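# Fit both hose connectors fully onto the two taps

## Task

Seat each of the hose's two connectors completely on its own tap, one connector per tap, while keeping the pipe frame upright.

## Robot and tools

Robot: two arms, left_arm (base near y = +0.513 m, carrying a left hand) and right_arm (base near y = -0.448 m, carrying a right hand). Each hand has four fingers and a thumb driven by six motors. The left hand mirrors the right one.

Frames: the scene frame has its origin at table-top height between the arms, +x out over the table, +z up, and left_arm on the +y side. Reported hand poses and velocities use each arm's own base frame. Fixed cameras and the table use the scene frame. Motion offsets run along the axes of that arm's current Hand target. The hand point sits 0.05 m in front of the palm and 0.15 m out from the wrist face. Its +z runs along the straight fingers and +y out of the palm. +x runs across the palm away from the thumb on the right hand and toward the thumb on the left hand. Fingertips reach about 0.06 to 0.07 m past the point. A bracket on the little-finger side of the wrist can strike objects, and with fingers level the wrist can hang below the hand point and touch the table first.

Row layout (one flat list of 28 numbers covering both arms, each in [-1, 1]): left dx, dy, dz, rx, ry, rz; left little, ring, middle, index, thumb_bend, thumb_turn; left force_limit, speed; then the same 14 for the right arm. The six pose numbers are an offset, not a pose, measured from that arm's Hand target at the start of the call, along that target's axes. 1.0 equals 0.6 m of travel or 180 degrees of turn. rx, ry, rz form a single rotation vector. Six zeros re-command the current Hand target. Finger and thumb values are absolute targets: +1 open or straight, -1 closed; thumb_turn -1 puts the thumb opposite the fingers, +1 beside the palm. force_limit maps -1 to about 0 N and +1 to 10 N at the fingertip (15 N for the thumb motors). speed rises from near zero at -1 to full at +0.48 and stays full up to +1. To leave a hand unchanged, resend its last sent eight numbers (or, if none were sent yet, its hand_measured six plus hand_force_limit and hand_speed).

execute_actions: actions is a list of actions, each a table of at most 15 rows of 28 numbers; a row lasts 1/30 s and a short table repeats its last row. Every row counts from the same start pose, not from the row before. cameras picks images by name, ["all"] or [].

move: target is one 28-number row, or up to 15 rows, all offsets from the same Hand targets. The hand points travel straight lines, with no obstacle avoidance. speed is in m/s (0.002 to 3.6, default 0.25; turn rate capped at twice that in rad/s), one value or one per target. blend, in metres, rounds corners of a list. stop_force, in N (3 to 120, one value for both arms), ends an arm's path once its wrist sensor feels that much push against the motion; it is unreliable while the hand turns and cannot sense light pushes on loose parts. Leave it out when backing away from a contact. zero (only with stop_force, default true) re-zeros before the move. blocking=false returns early and cannot be combined with stop_force. The result adds a move: line with the ending (done, off_target, moving, held, fault) and limits such as paced or held.

wait: seconds from 0 to 10; arms keep their last command. stop: brakes a running move. zoom_image: camera plus region [x0, y0, x1, y1] in pixels, at most 504 by 504, from the latest images only. show_instructions: shows the reference pages. zero_wrist_force: arm is left_arm or right_arm; subtracts the current reading. finished_scene: scene is the current scene's number; irreversible.

Cameras: cam_head_left, cam_head_right, cam_high (896x504), cam_left_wrist, cam_right_wrist (616x616, fisheye, posed from joint readings).

Results: end_effector_position (m), end_effector_quat_wxyz and velocities per arm in base frame; Hand target is the last commanded pose after clipping, and the next offset starts there. The hand often rests short of it; send the remaining gap as an offset. Orientation commands are clipped to within 32 degrees of the measured one. hand_measured, hand_stopped_by (moving, target, force, stalled, fault) and hand_load_n follow the motor order above; a grip loss shows only as hand_load_n dropping toward 0. Wrist force and torque are along the hand's own axes, with a third line for the peak since last shown. Joint torques include the arm's weight.

Gripping: with the thumb in front of the palm the hand holds objects about 0.035 to 0.065 m thick, handles down to 0.025 m. For a gentle grip close with speed at -0.94 or lower. To squeeze more, raise force_limit and send a more closed target.

Avoid: a torque or roughly 150 N force fault stops an arm for 10 s (wrist joints limit 26.3 N m); arms are stiff, so aiming even slightly past a firm contact can trigger it. Don't let the arms or hands press each other, don't sweep a path close to an arm's own base, and avoid hitting fixed things, dropping parts, releasing moving parts, knocking the pipe frame over or letting anything leave the table. Hot motors (MOTOR HOT line, fault at 85 °C) come from long loads or pushing toward unreachable poses.

Each tool is called after "Call:" in YAML: its name, and indented under it one key for each argument.

Reference images:

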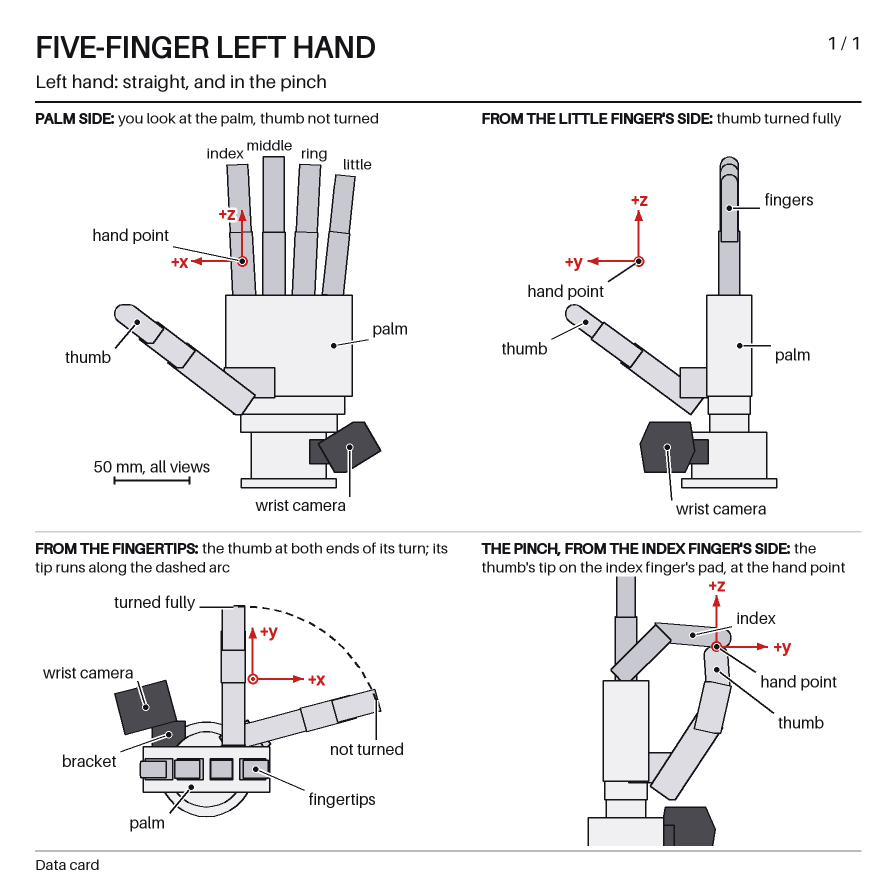

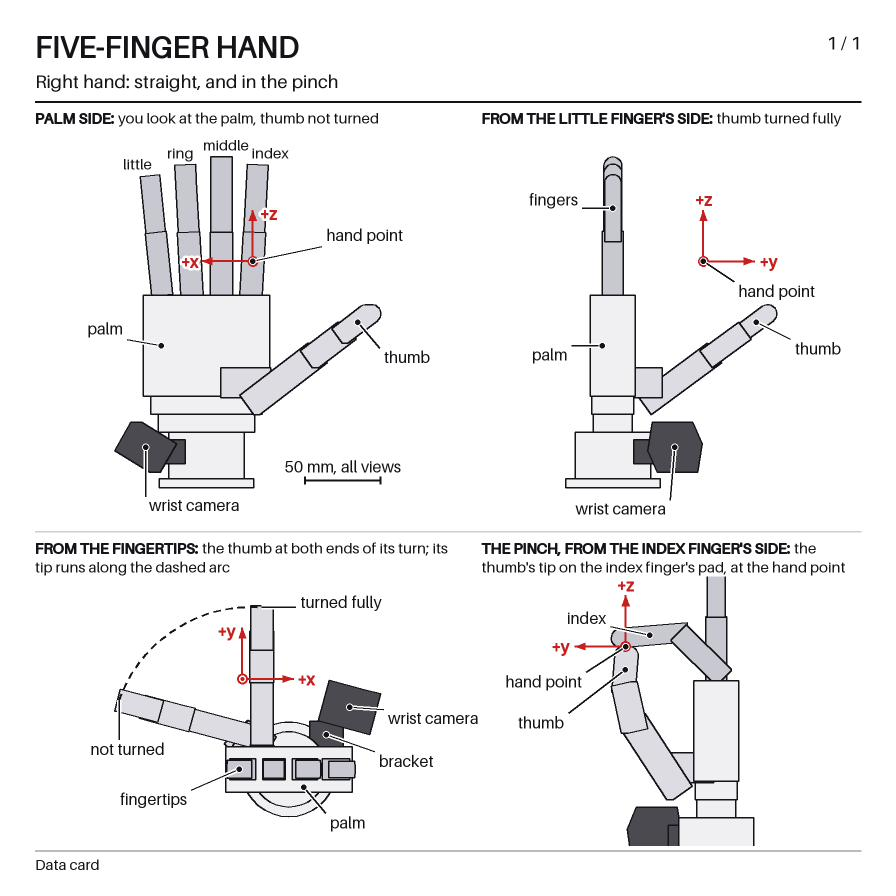

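## Session

Call:
execute_actions:
  actions: []

Scene clock: 0.00 s.
left_arm: end_effector_position=(+0.3866, +0.1491, +0.3098) hand_measured=(+1.000, +1.000, +1.000, +1.000, +1.000, +1.000) hand_load_n=(+0.0, +0.0, +0.0, +0.0, +0.0, +0.0) hand_stopped_by=(target, target, target, target, target, target) hand_force_limit=0.00 hand_speed=-0.80 end_effector_quat_wxyz=(+0.178, +0.714, +0.677, +0.014) | right_arm: end_effector_position=(+0.3879, +0.0626, +0.1498) hand_measured=(+1.000, +1.000, +1.000, +1.000, +1.000, +1.000) hand_load_n=(+0.0, +0.0, +0.0, +0.0, +0.0, +0.0) hand_stopped_by=(target, target, target, target, target, target) hand_force_limit=0.00 hand_speed=-0.80 end_effector_quat_wxyz=(+0.713, -0.612, -0.296, -0.170)
Joint positions: left_arm=[4.178 -1.568 -1.728 1.651 -1.22 1.103] | right_arm=[-0.704 -0.788 1.994 2.031 0.922 -0.743]
Joint velocities: within noise
Joint torques (N m): no reading
Wrist force (N): no reading
Wrist torque (N m): no reading
Wrist force, peak (N): no reading
Hand target: left_arm +0.3866, +0.1491, +0.3098; +0.178, +0.714, +0.677, +0.014 | right_arm +0.3879, +0.0626, +0.1498; +0.713, -0.612, -0.296, -0.170

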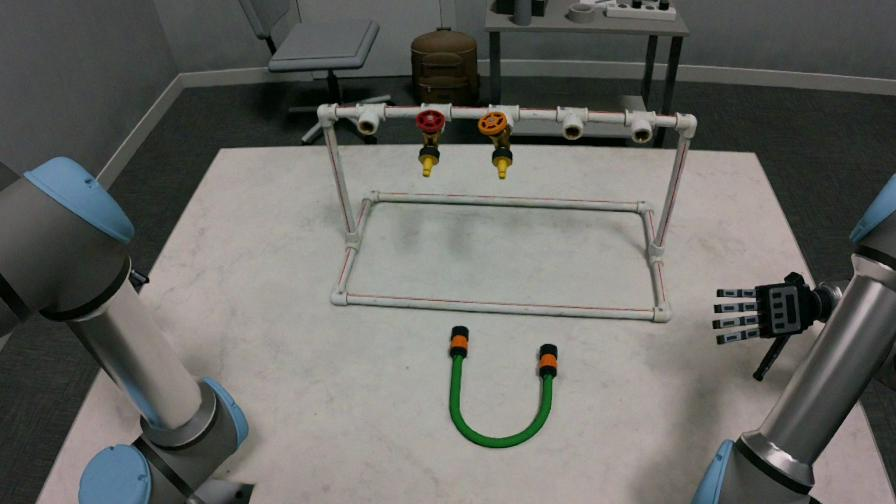

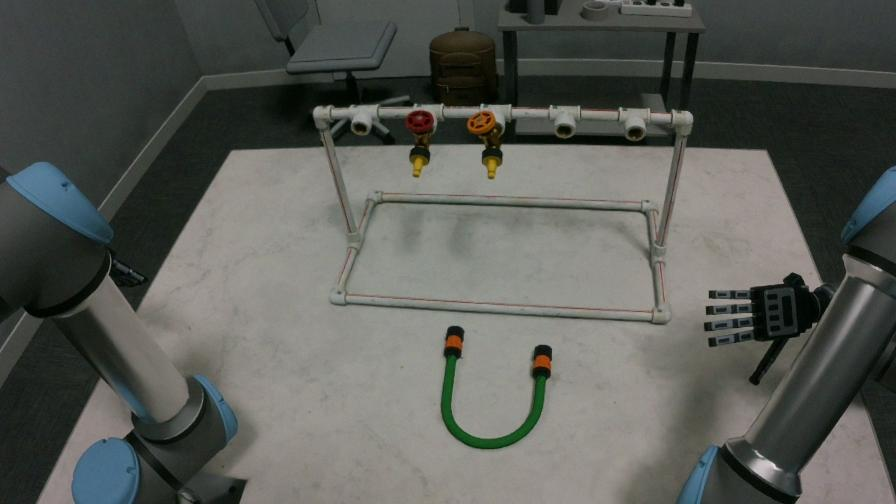

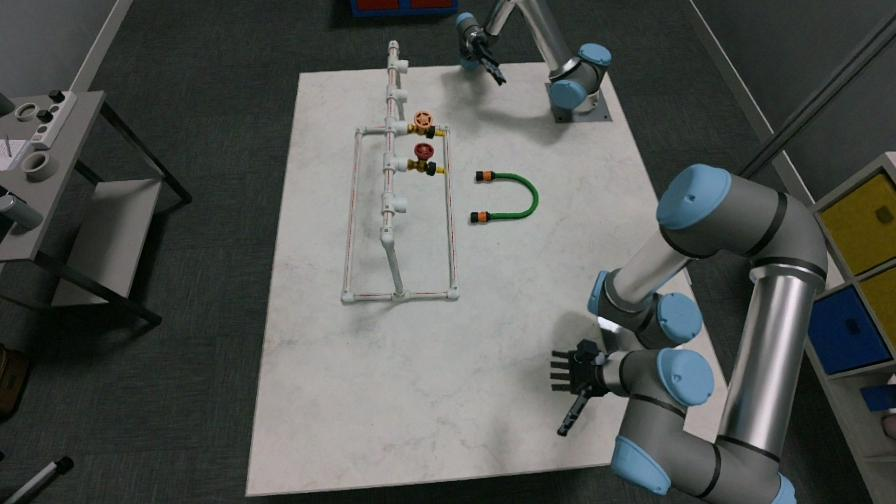

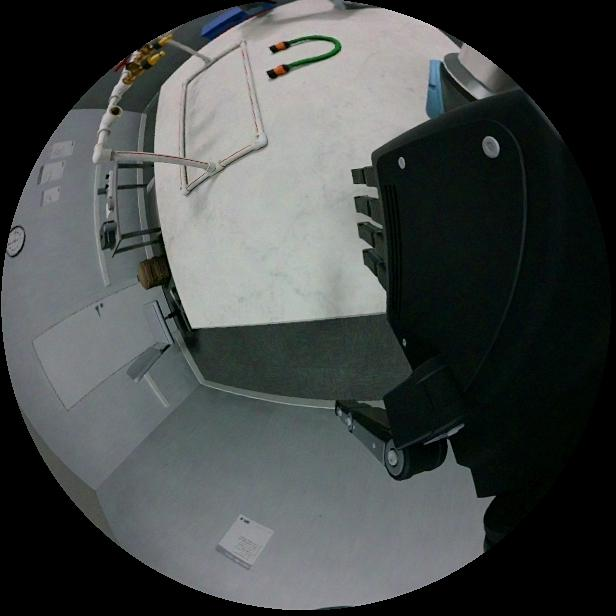

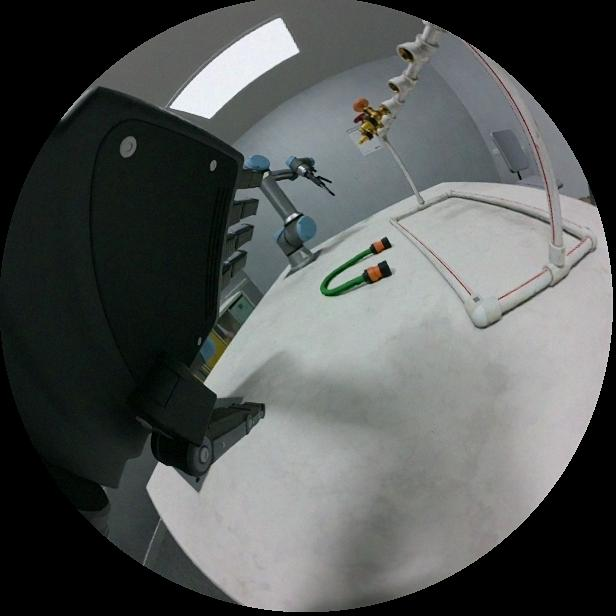

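Call:
zoom_image:
  camera: "cam_head_left"
  region: [380, 90, 580, 200]

Call:
zoom_image:
  camera: "cam_head_left"
  region: [420, 310, 600, 460]

Call:
zoom_image:
  camera: "cam_head_right"
  region: [380, 90, 580, 200]

Call:
zoom_image:
  camera: "cam_head_right"
  region: [420, 310, 600, 460]

Call:
zoom_image:
  camera: "cam_high"
  region: [370, 90, 560, 240]

Call:
zoom_image:
  camera: "cam_right_wrist"
  region: [300, 20, 500, 310]

Scaled by 2.520 from the camera's 896x504 image, which has a finer 1280x720 frame.

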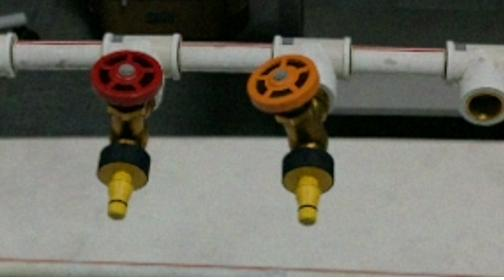

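Scaled by 2.800 from the camera's 896x504 image, which has a finer 1280x720 frame.

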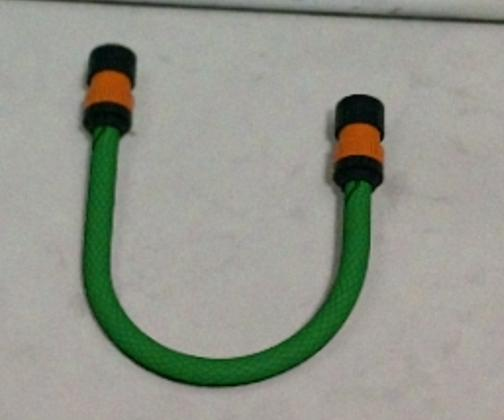

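Scaled by 2.520 from the camera's 896x504 image, which has a finer 1280x720 frame.

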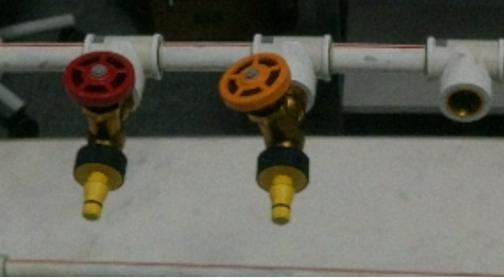

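Scaled by 2.800 from the camera's 896x504 image, which has a finer 1280x720 frame.

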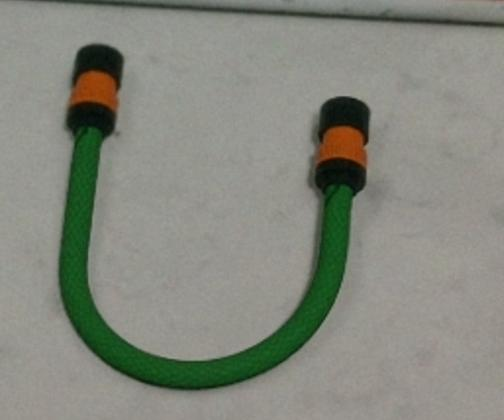

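Scaled by 2.653 from the camera's 896x504 image, which has a finer 1280x720 frame.

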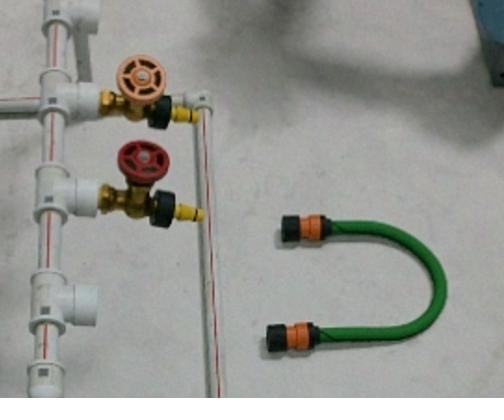

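Scaled by 1.738 from the camera's 616x616 image, which has a finer 880x880 frame.

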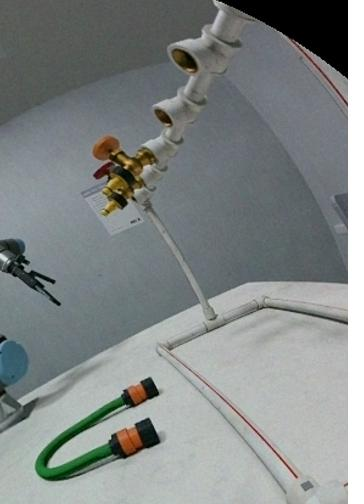

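Call:
move:
  target:
    - [0,0,0,0,0,0,1,1,1,1,1,1,0,-0.8,0.4017,-0.3117,0.0758,0,0,0,1,1,1,1,1,1,0,-0.8]
    - [0,0,0,0,0,0,1,1,1,1,1,1,0,-0.8,0.4017,-0.3117,0.0758,-0.4025,0.4933,-0.0486,1,1,1,1,1,1,0,-0.8]
  speed: 0.35
  cameras: ["cam_head_left","cam_right_wrist"]

Scene clock: 224.43 s.
left_arm: end_effector_position=(+0.3866, +0.1491, +0.3098) hand_measured=(+1.000, +1.000, +1.000, +1.000, +1.000, +1.000) hand_load_n=(+0.0, +0.0, +0.0, +0.0, +0.0, +0.0) hand_stopped_by=(target, target, target, target, target, target) hand_force_limit=0.00 hand_speed=-0.80 end_effector_quat_wxyz=(+0.178, +0.714, +0.677, +0.014) | right_arm: end_effector_position=(+0.4498, +0.0996, +0.4497) hand_measured=(+1.000, +1.000, +1.000, +1.000, +1.000, +1.000) hand_load_n=(+0.0, +0.0, +0.0, +0.0, +0.0, +0.0) hand_stopped_by=(target, target, target, target, target, target) hand_force_limit=0.00 hand_speed=-0.80 end_effector_quat_wxyz=(-0.240, +0.578, -0.357, +0.693)
Joint positions: left_arm=[4.178 -1.568 -1.728 1.651 -1.22 1.103] | right_arm=[0.163 -1.842 2.304 2.597 -1.951 -0.715]
Joint torques (N m): left_arm=[0.11 19.64 17.36 -2.39 0.83 -0.01] | right_arm=[12.93 -0.15 -28.34 -3.59 -2.5 -1.99]
Wrist force (N): left_arm=[-0.3 0.0 0.2] | right_arm=[-0.1 0.0 0.1]
Wrist torque (N m): left_arm=[0.00 0.05 -0.02] | right_arm=[-0.02 0.00 0.01]
Wrist force, peak (N): left_arm=[-0.4 0.1 -0.2] | right_arm=[1.2 -1.2 0.3]
Hand target: left_arm +0.3866, +0.1491, +0.3098; +0.178, +0.714, +0.677, +0.014 | right_arm +0.4498, +0.0996, +0.4497; -0.240, +0.578, -0.357, +0.693
Off the commanded pose: left_arm 0.000 m, 0 deg | right_arm 0.000 m, 0 deg.
move: done
camera_calibration:
cam_right_wrist: T_world_to_cam=[[-0.146944, -0.813029, -0.563376, 0.399041], [-0.327077, 0.577457, -0.74804, 0.426769], [0.933503, 0.0743475, -0.350777, -0.156332], [0, 0, 0, 1]] pos_world=[0.34416, 0.0896141, 0.489212]
Images, in order (width x height): cam_head_left 896x504, cam_right_wrist 616x616.

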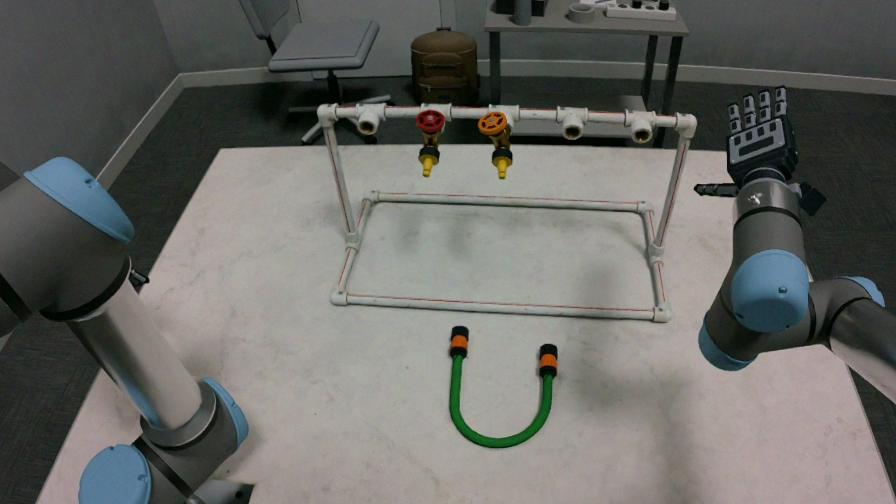

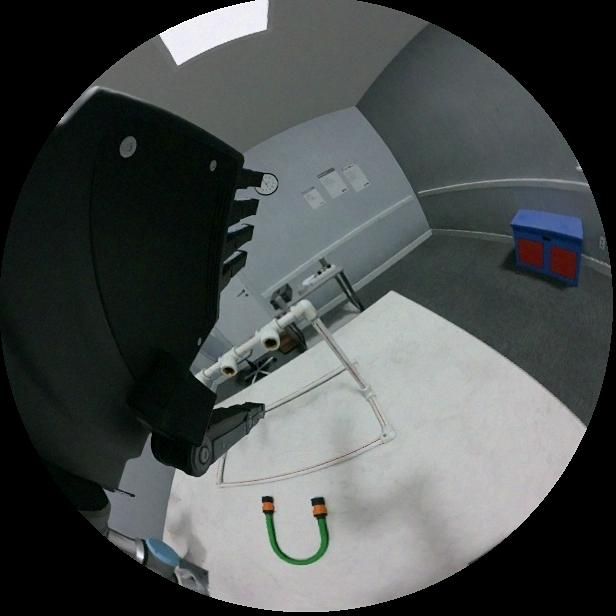

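Call:
move:
  target: [0,0,0,0,0,0,1,1,1,1,1,1,0,-0.8,-0.336,-0.0755,-0.1658,-0.4064,-0.3319,0,1,1,1,1,0.6,-1,0,-0.3]
  speed: 0.35

Scene clock: 253.10 s.
left_arm: end_effector_position=(+0.3866, +0.1491, +0.3098) hand_measured=(+1.000, +1.000, +1.000, +1.000, +1.000, +1.000) hand_load_n=(+0.0, +0.5, +0.0, +0.0, +0.0, +0.0) hand_stopped_by=(target, target, target, target, target, target) hand_force_limit=0.00 hand_speed=-0.80 end_effector_quat_wxyz=(+0.178, +0.714, +0.677, +0.014) | right_arm: end_effector_position=(+0.4000, +0.3000, +0.3500) hand_measured=(+1.000, +1.000, +1.000, +1.000, +0.600, -1.000) hand_load_n=(+0.0, +0.0, +0.0, +0.0, +0.0, +0.0) hand_stopped_by=(target, target, target, target, target, target) hand_force_limit=0.00 hand_speed=-0.30 end_effector_quat_wxyz=(+0.000, +0.851, -0.525, +0.000)
Joint positions: left_arm=[4.178 -1.568 -1.728 1.651 -1.22 1.103] | right_arm=[0.327 -1.459 1.42 4.752 -1.57 -0.139]
Joint torques (N m): left_arm=[-0.28 19.69 17.45 -2.45 0.71 0.04] | right_arm=[-10.83 -19.23 -32.59 -0.2 1.97 -1.93]
Wrist force (N): left_arm=[0.0 -0.2 0.0] | right_arm=[0.1 -1.9 0.1]
Wrist torque (N m): left_arm=[-0.03 0.00 0.01] | right_arm=[-0.16 0.12 -0.09]
Wrist force, peak (N): left_arm=[0.2 -0.3 -0.2] | right_arm=[0.1 -2.2 0.5]
Hand target: left_arm +0.3866, +0.1491, +0.3098; +0.178, +0.714, +0.677, +0.014 | right_arm +0.4000, +0.3000, +0.3500; +0.000, +0.851, -0.525, +0.000
Off the commanded pose: left_arm 0.000 m, 0 deg | right_arm 0.000 m, 0 deg.
move: done

Call:
move:
  target:
    - [0,0,0,0,0,0,1,1,1,1,1,1,0,-0.8,-0.0976,-0.0657,0.1,0,0,0.648,1,1,1,1,0.6,-1,0,-0.3]
    - [0,0,0,0,0,0,1,1,1,1,1,1,0,-0.8,-0.0976,-0.0657,0.1667,0.1556,0.2521,0.6086,1,1,1,1,0.6,-1,0,-0.3]
  speed: 0.4
  cameras: ["all"]

Scene clock: 268.40 s.
left_arm: end_effector_position=(+0.3866, +0.1491, +0.3098) hand_measured=(+1.000, +1.000, +1.000, +1.000, +1.000, +1.000) hand_load_n=(+0.0, +0.0, +0.0, +0.0, +0.0, +0.0) hand_stopped_by=(target, target, target, target, target, target) hand_force_limit=0.00 hand_speed=-0.80 end_effector_quat_wxyz=(+0.178, +0.714, +0.677, +0.014) | right_arm: end_effector_position=(+0.4088, +0.3701, +0.2500) hand_measured=(+1.000, +1.000, +1.000, +1.000, +0.600, -1.000) hand_load_n=(+0.0, +0.0, +0.0, +0.0, +0.0, +0.0) hand_stopped_by=(target, target, target, target, target, target) hand_force_limit=0.00 hand_speed=-0.30 end_effector_quat_wxyz=(+0.000, -0.002, +0.924, -0.382)
Joint positions: left_arm=[4.178 -1.568 -1.728 1.651 -1.22 1.103] | right_arm=[0.714 -1.23 1.329 5.191 -2.135 2.453]
Joint torques (N m): left_arm=[-0.33 20.51 16.97 -2.43 0.77 0.07] | right_arm=[12.43 -27.54 -30.57 1.18 -3.19 1.91]
Wrist force (N): left_arm=[0.1 0.0 -0.1] | right_arm=[0.4 -1.0 -0.1]
Wrist torque (N m): left_arm=[0.01 -0.02 0.00] | right_arm=[-0.12 0.02 -0.11]
Wrist force, peak (N): left_arm=[-0.4 0.0 -0.2] | right_arm=[0.4 -2.0 0.2]
Hand target: left_arm +0.3866, +0.1491, +0.3098; +0.178, +0.714, +0.677, +0.014 | right_arm +0.4088, +0.3701, +0.2500; +0.000, -0.002, +0.924, -0.382
Off the commanded pose: left_arm 0.000 m, 0 deg | right_arm 0.000 m, 0 deg.
move: done
camera_calibration:
cam_right_wrist: T_world_to_cam=[[-0.285996, 0.685451, -0.6696, 0.0292423], [0.830451, 0.525937, 0.183689, -0.579287], [0.478077, -0.503536, -0.719649, 0.284086], [0, 0, 0, 1]] pos_world=[0.353617, 0.427671, 0.330432]

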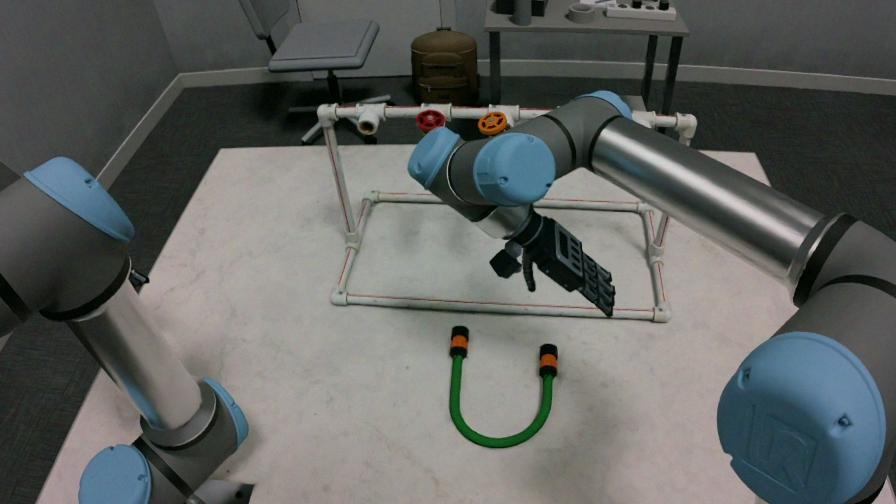

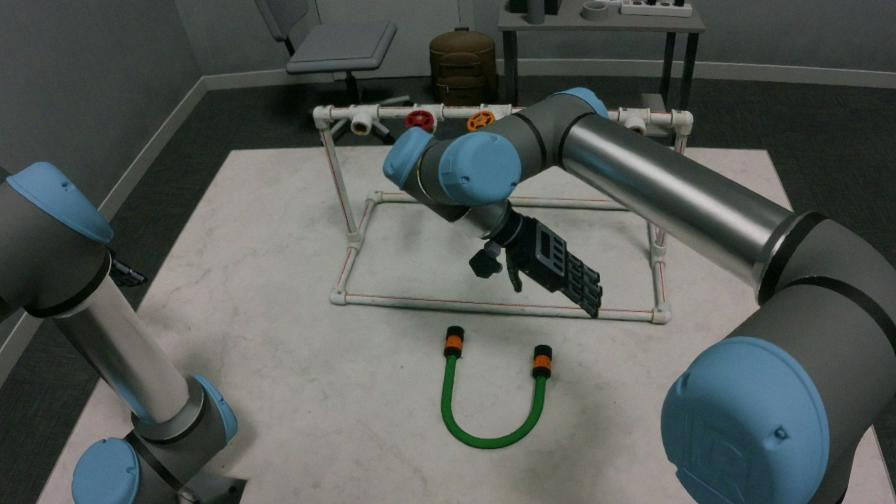

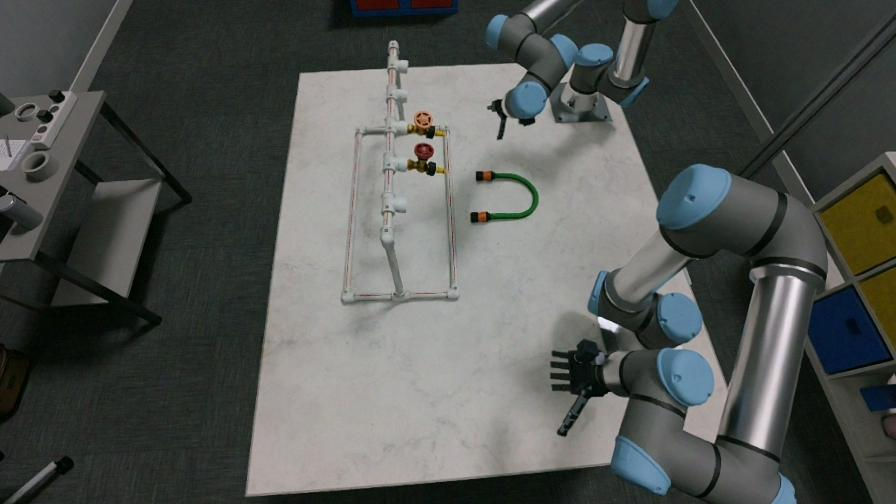

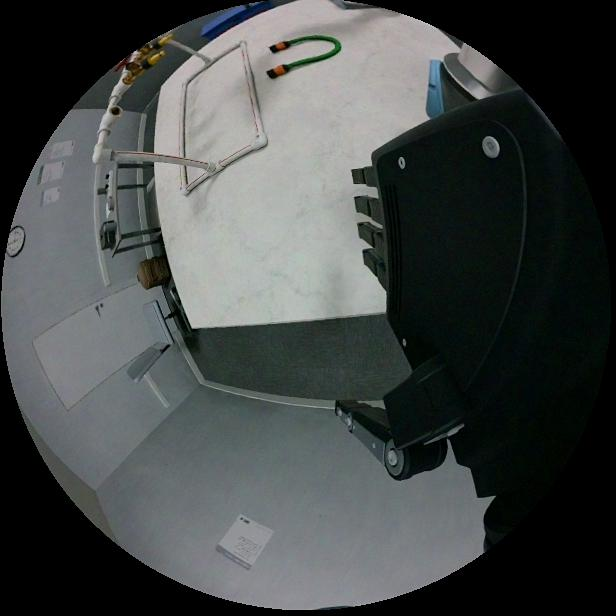

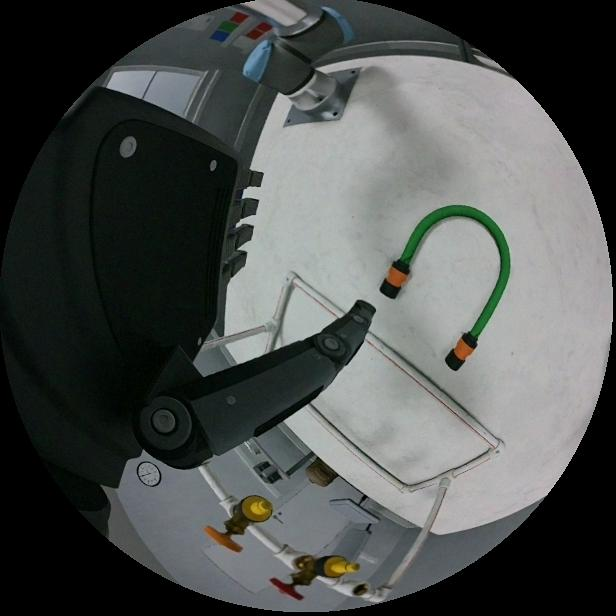

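Call:
zoom_image:
  camera: "cam_right_wrist"
  region: [340, 230, 500, 390]

Call:
zoom_image:
  camera: "cam_right_wrist"
  region: [180, 440, 400, 616]

Scaled by 3.150 from the camera's 616x616 image, which has a finer 880x880 frame.

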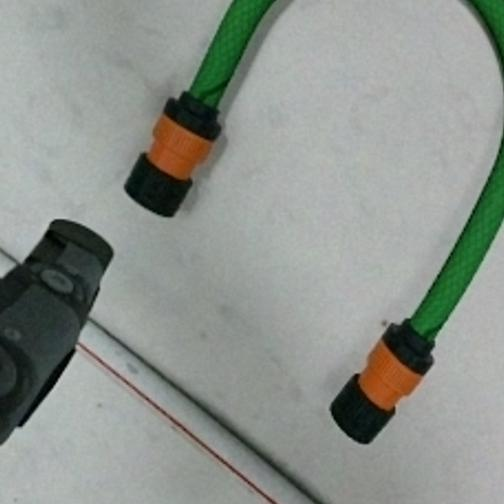

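Scaled by 2.291 from the camera's 616x616 image, which has a finer 880x880 frame.

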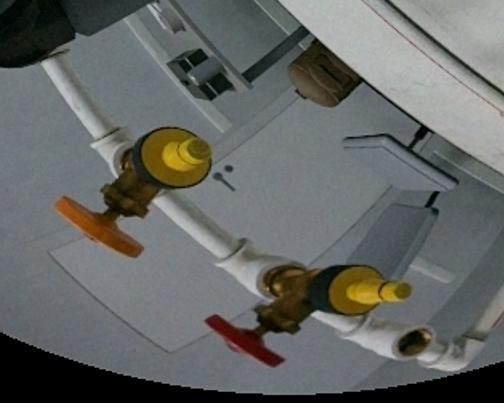

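Call:
move:
  target: [0,0,0,0,0,0,1,1,1,1,1,1,0,-0.8,-0.037,0.2332,0.2146,0.0278,0.0079,0.0079,1,1,1,1,0.6,-1,0,-0.3]
  speed: 0.2
  cameras: ["cam_head_left","cam_head_right","cam_right_wrist"]

Call:
zoom_image:
  camera: "cam_right_wrist"
  region: [180, 180, 480, 480]

Call:
zoom_image:
  camera: "cam_head_left"
  region: [440, 260, 680, 440]

Scene clock: 295.67 s.
left_arm: end_effector_position=(+0.3866, +0.1491, +0.3098) hand_measured=(+1.000, +1.000, +1.000, +1.000, +1.000, +1.000) hand_load_n=(+0.0, +0.0, +0.0, +0.0, +0.0, +0.0) hand_stopped_by=(target, target, target, target, target, target) hand_force_limit=0.00 hand_speed=-0.80 end_effector_quat_wxyz=(+0.178, +0.714, +0.677, +0.014) | right_arm: end_effector_position=(+0.4307, +0.3782, +0.0601) hand_measured=(+1.000, +1.000, +1.000, +1.000, +0.600, -1.000) hand_load_n=(+0.0, +0.0, +0.0, -0.5, +0.0, +0.0) hand_stopped_by=(target, target, target, target, target, target) hand_force_limit=0.00 hand_speed=-0.30 end_effector_quat_wxyz=(-0.007, +0.015, +0.906, -0.422)
Joint positions: left_arm=[4.178 -1.568 -1.728 1.651 -1.22 1.103] | right_arm=[0.72 -0.99 1.489 4.895 -2.164 2.539]
Joint torques (N m): left_arm=[-0.41 20.76 16.96 -2.48 0.78 0.11] | right_arm=[12.85 -33.48 -28.39 -3.37 -3.12 1.86]
Wrist force (N): left_arm=[-0.1 -0.3 -0.1] | right_arm=[0.5 -1.1 0.1]
Wrist torque (N m): left_arm=[-0.04 0.01 0.00] | right_arm=[-0.17 -0.01 -0.10]
Wrist force, peak (N): left_arm=[-0.1 -0.1 -0.5] | right_arm=[0.5 -2.1 -0.9]
Hand target: left_arm +0.3866, +0.1491, +0.3098; +0.178, +0.714, +0.677, +0.014 | right_arm +0.4307, +0.3782, +0.0600; -0.007, +0.015, +0.906, -0.422
Off the commanded pose: left_arm 0.000 m, 0 deg | right_arm 0.000 m, 0 deg.
move: done
camera_calibration:
cam_right_wrist: T_world_to_cam=[[-0.26273, 0.633861, -0.727457, -0.0842943], [0.848603, 0.5106, 0.138422, -0.566146], [0.45918, -0.580954, -0.672046, 0.175533], [0, 0, 0, 1]] pos_world=[0.377685, 0.444481, 0.135013]
Images, in order (width x height): cam_head_left 896x504, cam_head_right 896x504, cam_right_wrist 616x616.

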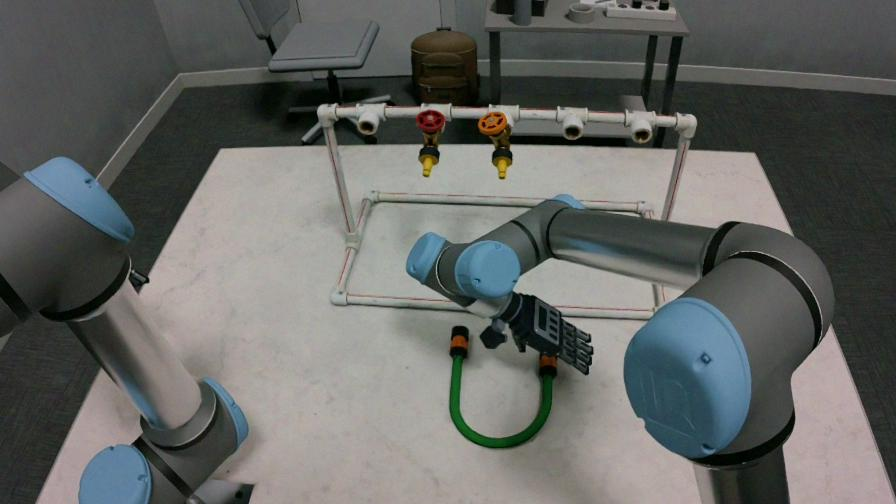

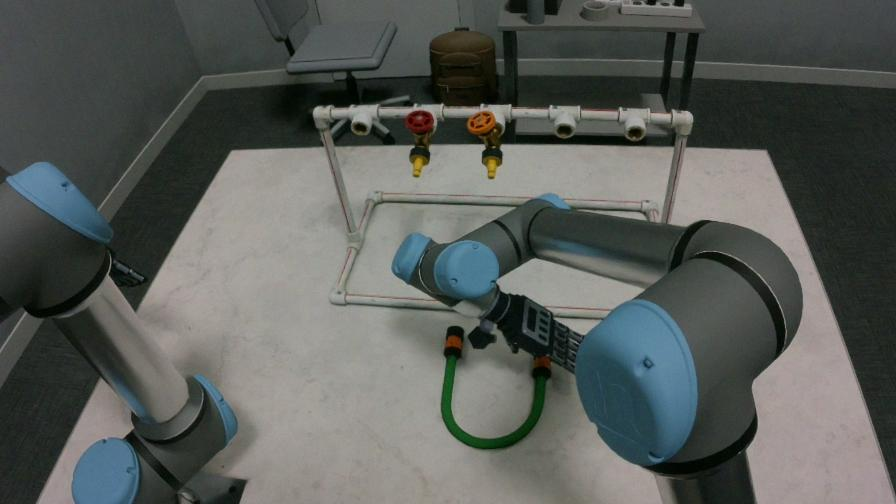

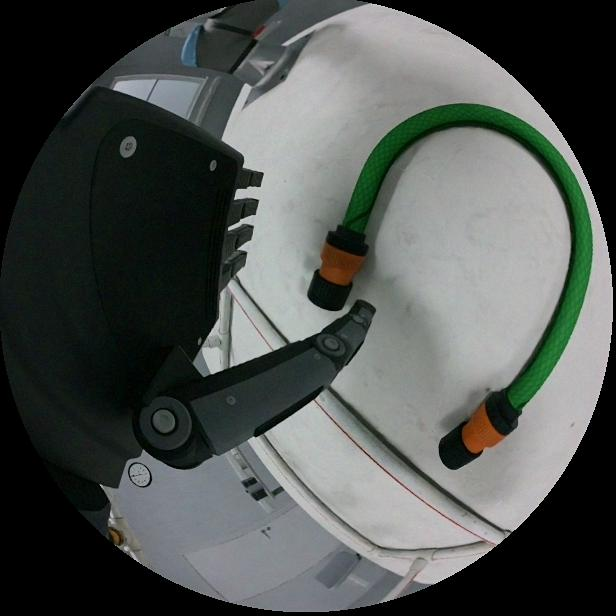

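Scaled by 1.680 from the camera's 616x616 image, which has a finer 880x880 frame.

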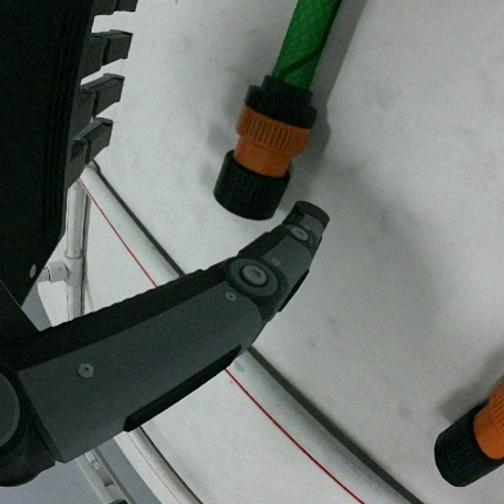

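Scaled by 2.100 from the camera's 896x504 image, which has a finer 1280x720 frame.

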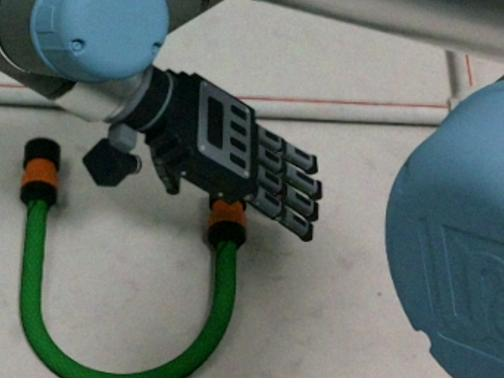

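Call:
move:
  target: [0,0,0,0,0,0,1,1,1,1,1,1,0,-0.8,-0.0017,0.027,0.0327,0,0,0,1,1,1,1,0.6,-1,0,-0.3]
  speed: 0.06
  stop_force: 6
  cameras: ["cam_head_left","cam_head_right","cam_right_wrist"]

Call:
zoom_image:
  camera: "cam_right_wrist"
  region: [180, 180, 480, 480]

Call:
zoom_image:
  camera: "cam_head_left"
  region: [440, 260, 680, 440]

Scene clock: 306.53 s.
left_arm: end_effector_position=(+0.3866, +0.1491, +0.3098) hand_measured=(+1.000, +1.000, +1.000, +1.000, +1.000, +1.000) hand_load_n=(+0.0, +0.0, +0.0, +0.0, -0.5, +0.0) hand_stopped_by=(target, target, target, target, target, target) hand_force_limit=0.00 hand_speed=-0.80 end_effector_quat_wxyz=(+0.178, +0.714, +0.677, +0.014) | right_arm: end_effector_position=(+0.4316, +0.3736, +0.0349) hand_measured=(+1.000, +1.000, +1.000, +1.000, +0.600, -1.000) hand_load_n=(+0.0, +0.0, +0.0, +0.0, +0.0, +0.0) hand_stopped_by=(target, target, target, target, target, target) hand_force_limit=0.00 hand_speed=-0.30 end_effector_quat_wxyz=(-0.007, +0.015, +0.906, -0.422)
Joint positions: left_arm=[4.178 -1.568 -1.728 1.651 -1.22 1.103] | right_arm=[0.713 -0.966 1.524 4.834 -2.168 2.533]
Joint torques (N m): left_arm=[0.19 20.21 16.79 -2.55 0.82 0.16] | right_arm=[-11.19 -35.11 -12.32 -3.54 -3.09 -1.93]
Wrist force (N): left_arm=[0.0 0.2 -0.1] | right_arm=[0.5 -0.9 0.3]
Wrist torque (N m): left_arm=[0.04 0.00 -0.01] | right_arm=[-0.13 -0.01 0.00]
Wrist force, peak (N): left_arm=[-0.4 -0.1 0.0] | right_arm=[0.6 -1.5 -0.3]
Hand target: left_arm +0.3866, +0.1491, +0.3098; +0.178, +0.714, +0.677, +0.014 | right_arm +0.4316, +0.3736, +0.0349; -0.007, +0.015, +0.906, -0.422
Off the commanded pose: left_arm 0.000 m, 0 deg | right_arm 0.000 m, 0 deg.
move: done
camera_calibration:
cam_right_wrist: T_world_to_cam=[[-0.26273, 0.633861, -0.727457, -0.0994012], [0.848603, 0.5106, 0.138422, -0.561086], [0.45918, -0.580954, -0.672046, 0.155579], [0, 0, 0, 1]] pos_world=[0.378585, 0.439881, 0.109913]
Images, in order (width x height): cam_head_left 896x504, cam_head_right 896x504, cam_right_wrist 616x616.

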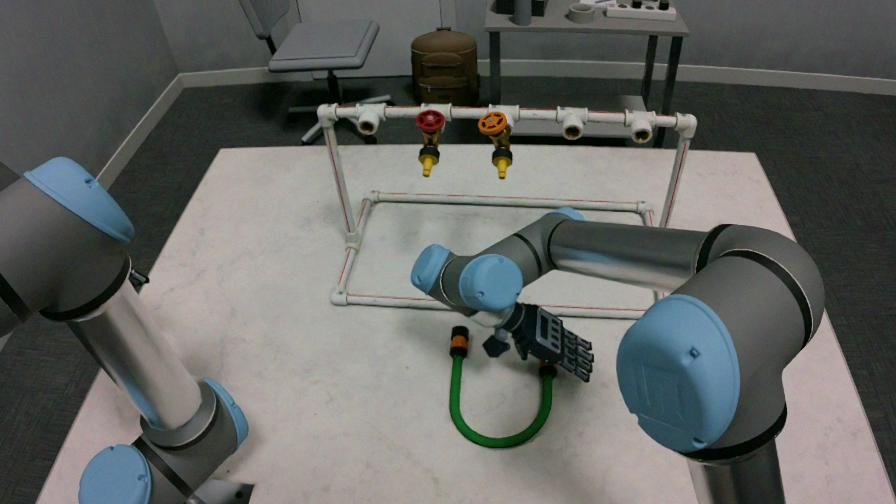

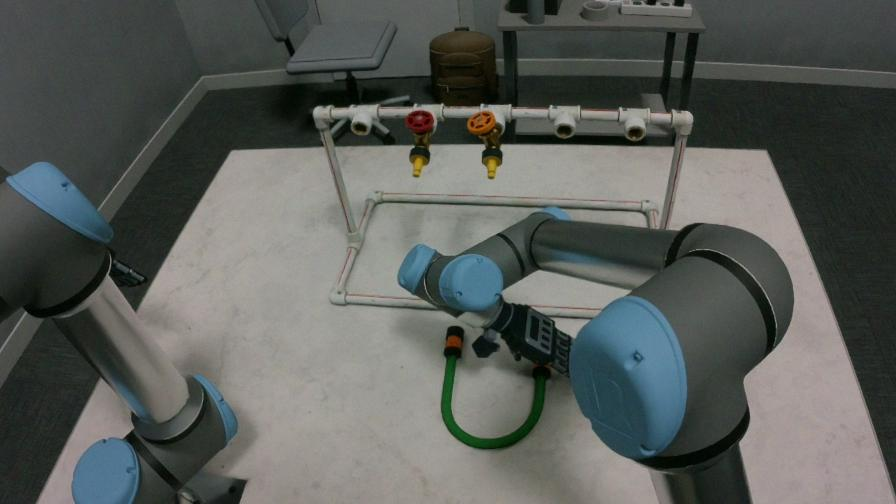

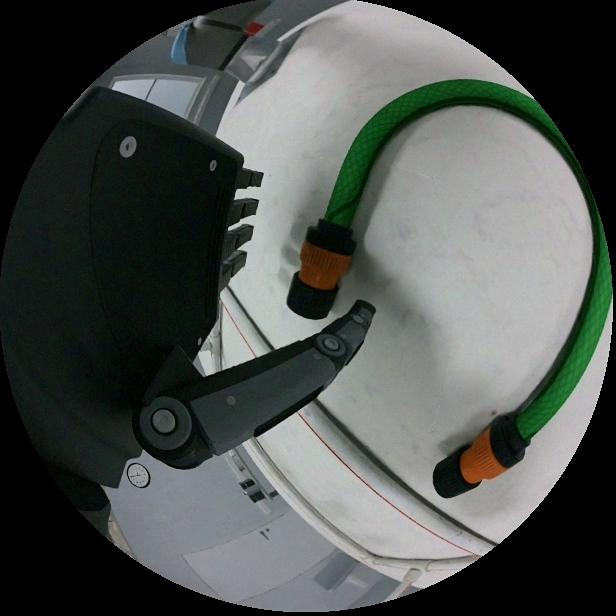

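Scaled by 1.680 from the camera's 616x616 image, which has a finer 880x880 frame.

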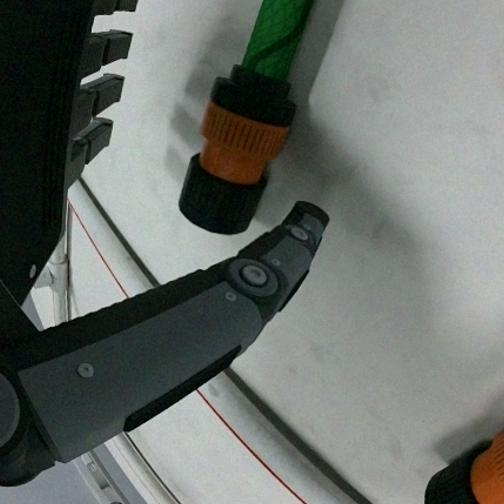

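Scaled by 2.100 from the camera's 896x504 image, which has a finer 1280x720 frame.

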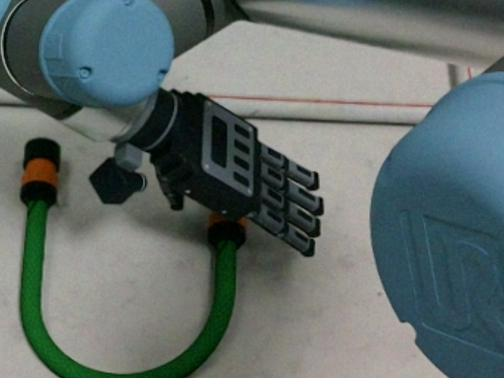

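Call:
move:
  target:
    - [0,0,0,0,0,0,1,1,1,1,1,1,0,-0.8,0.0133,0,0,0,0,0,1,1,1,1,0.6,-1,0,-0.3]
    - [0,0,0,0,0,0,1,1,1,1,1,1,0,-0.8,0.0133,0,0,0,0,0,1,0.3,0.3,0.3,0.35,-1,-0.3,-0.7]
  speed: 0.06
  cameras: ["cam_head_left","cam_right_wrist"]

Call:
zoom_image:
  camera: "cam_right_wrist"
  region: [180, 180, 480, 480]

Scene clock: 322.90 s.
left_arm: end_effector_position=(+0.3866, +0.1491, +0.3098) hand_measured=(+1.000, +1.000, +1.000, +1.000, +1.000, +1.000) hand_load_n=(+0.0, +0.0, +0.0, +0.0, +0.0, +0.0) hand_stopped_by=(target, target, target, target, target, target) hand_force_limit=0.00 hand_speed=-0.80 end_effector_quat_wxyz=(+0.178, +0.714, +0.677, +0.014) | right_arm: end_effector_position=(+0.4236, +0.3739, +0.0349) hand_measured=(+1.000, +0.300, +0.300, +0.300, +0.350, -1.000) hand_load_n=(+0.0, +0.0, +0.0, +0.0, +0.0, +0.5) hand_stopped_by=(target, target, target, target, target, target) hand_force_limit=-0.30 hand_speed=-0.70 end_effector_quat_wxyz=(-0.007, +0.015, +0.906, -0.422)
Joint positions: left_arm=[4.178 -1.568 -1.728 1.651 -1.22 1.103] | right_arm=[0.722 -0.976 1.539 4.832 -2.163 2.541]
Joint torques (N m): left_arm=[-0.48 20.43 16.85 -2.48 0.73 0.16] | right_arm=[12.42 -52.09 -14.84 -2.08 0.69 1.88]
Wrist force (N): left_arm=[0.1 -0.2 -0.3] | right_arm=[0.6 -1.1 0.2]
Wrist torque (N m): left_arm=[-0.01 -0.02 0.01] | right_arm=[-0.15 -0.03 -0.10]
Wrist force, peak (N): left_arm=[-0.3 0.2 -0.3] | right_arm=[0.6 -1.3 0.1]
Hand target: left_arm +0.3866, +0.1491, +0.3098; +0.178, +0.714, +0.677, +0.014 | right_arm +0.4236, +0.3739, +0.0349; -0.007, +0.015, +0.906, -0.422
Off the commanded pose: left_arm 0.000 m, 0 deg | right_arm 0.000 m, 0 deg.
move: done
camera_calibration:
cam_right_wrist: T_world_to_cam=[[-0.26273, 0.633861, -0.727457, -0.10163], [0.848603, 0.5106, 0.138422, -0.5544], [0.45918, -0.580954, -0.672046, 0.159368], [0, 0, 0, 1]] pos_world=[0.370585, 0.440081, 0.109913]
Images, in order (width x height): cam_head_left 896x504, cam_right_wrist 616x616.

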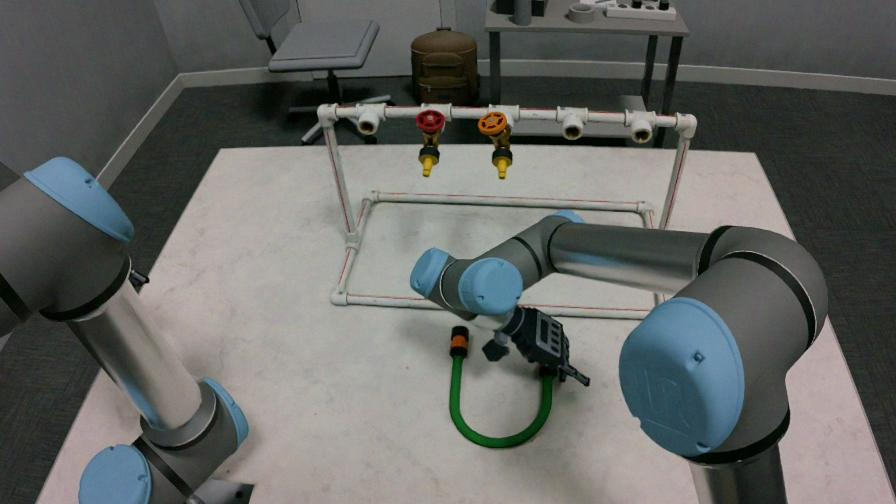

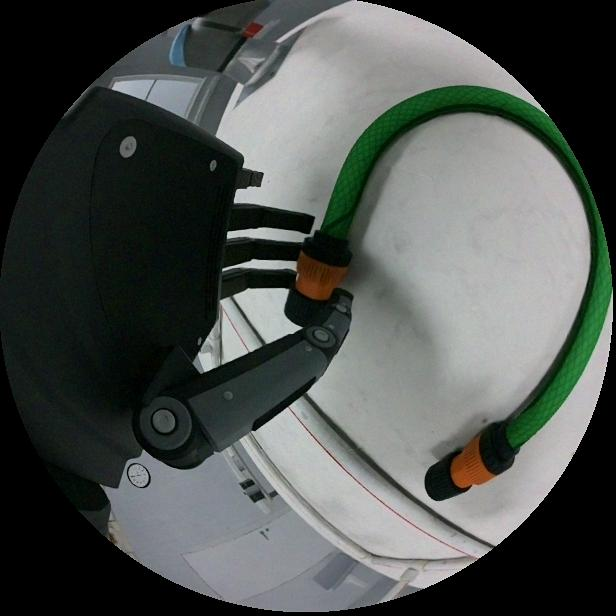

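Scaled by 1.680 from the camera's 616x616 image, which has a finer 880x880 frame.

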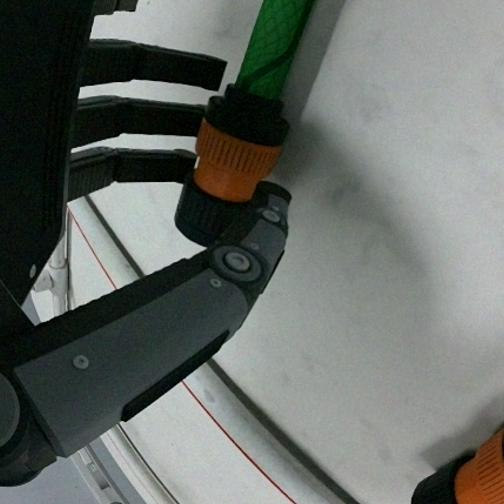

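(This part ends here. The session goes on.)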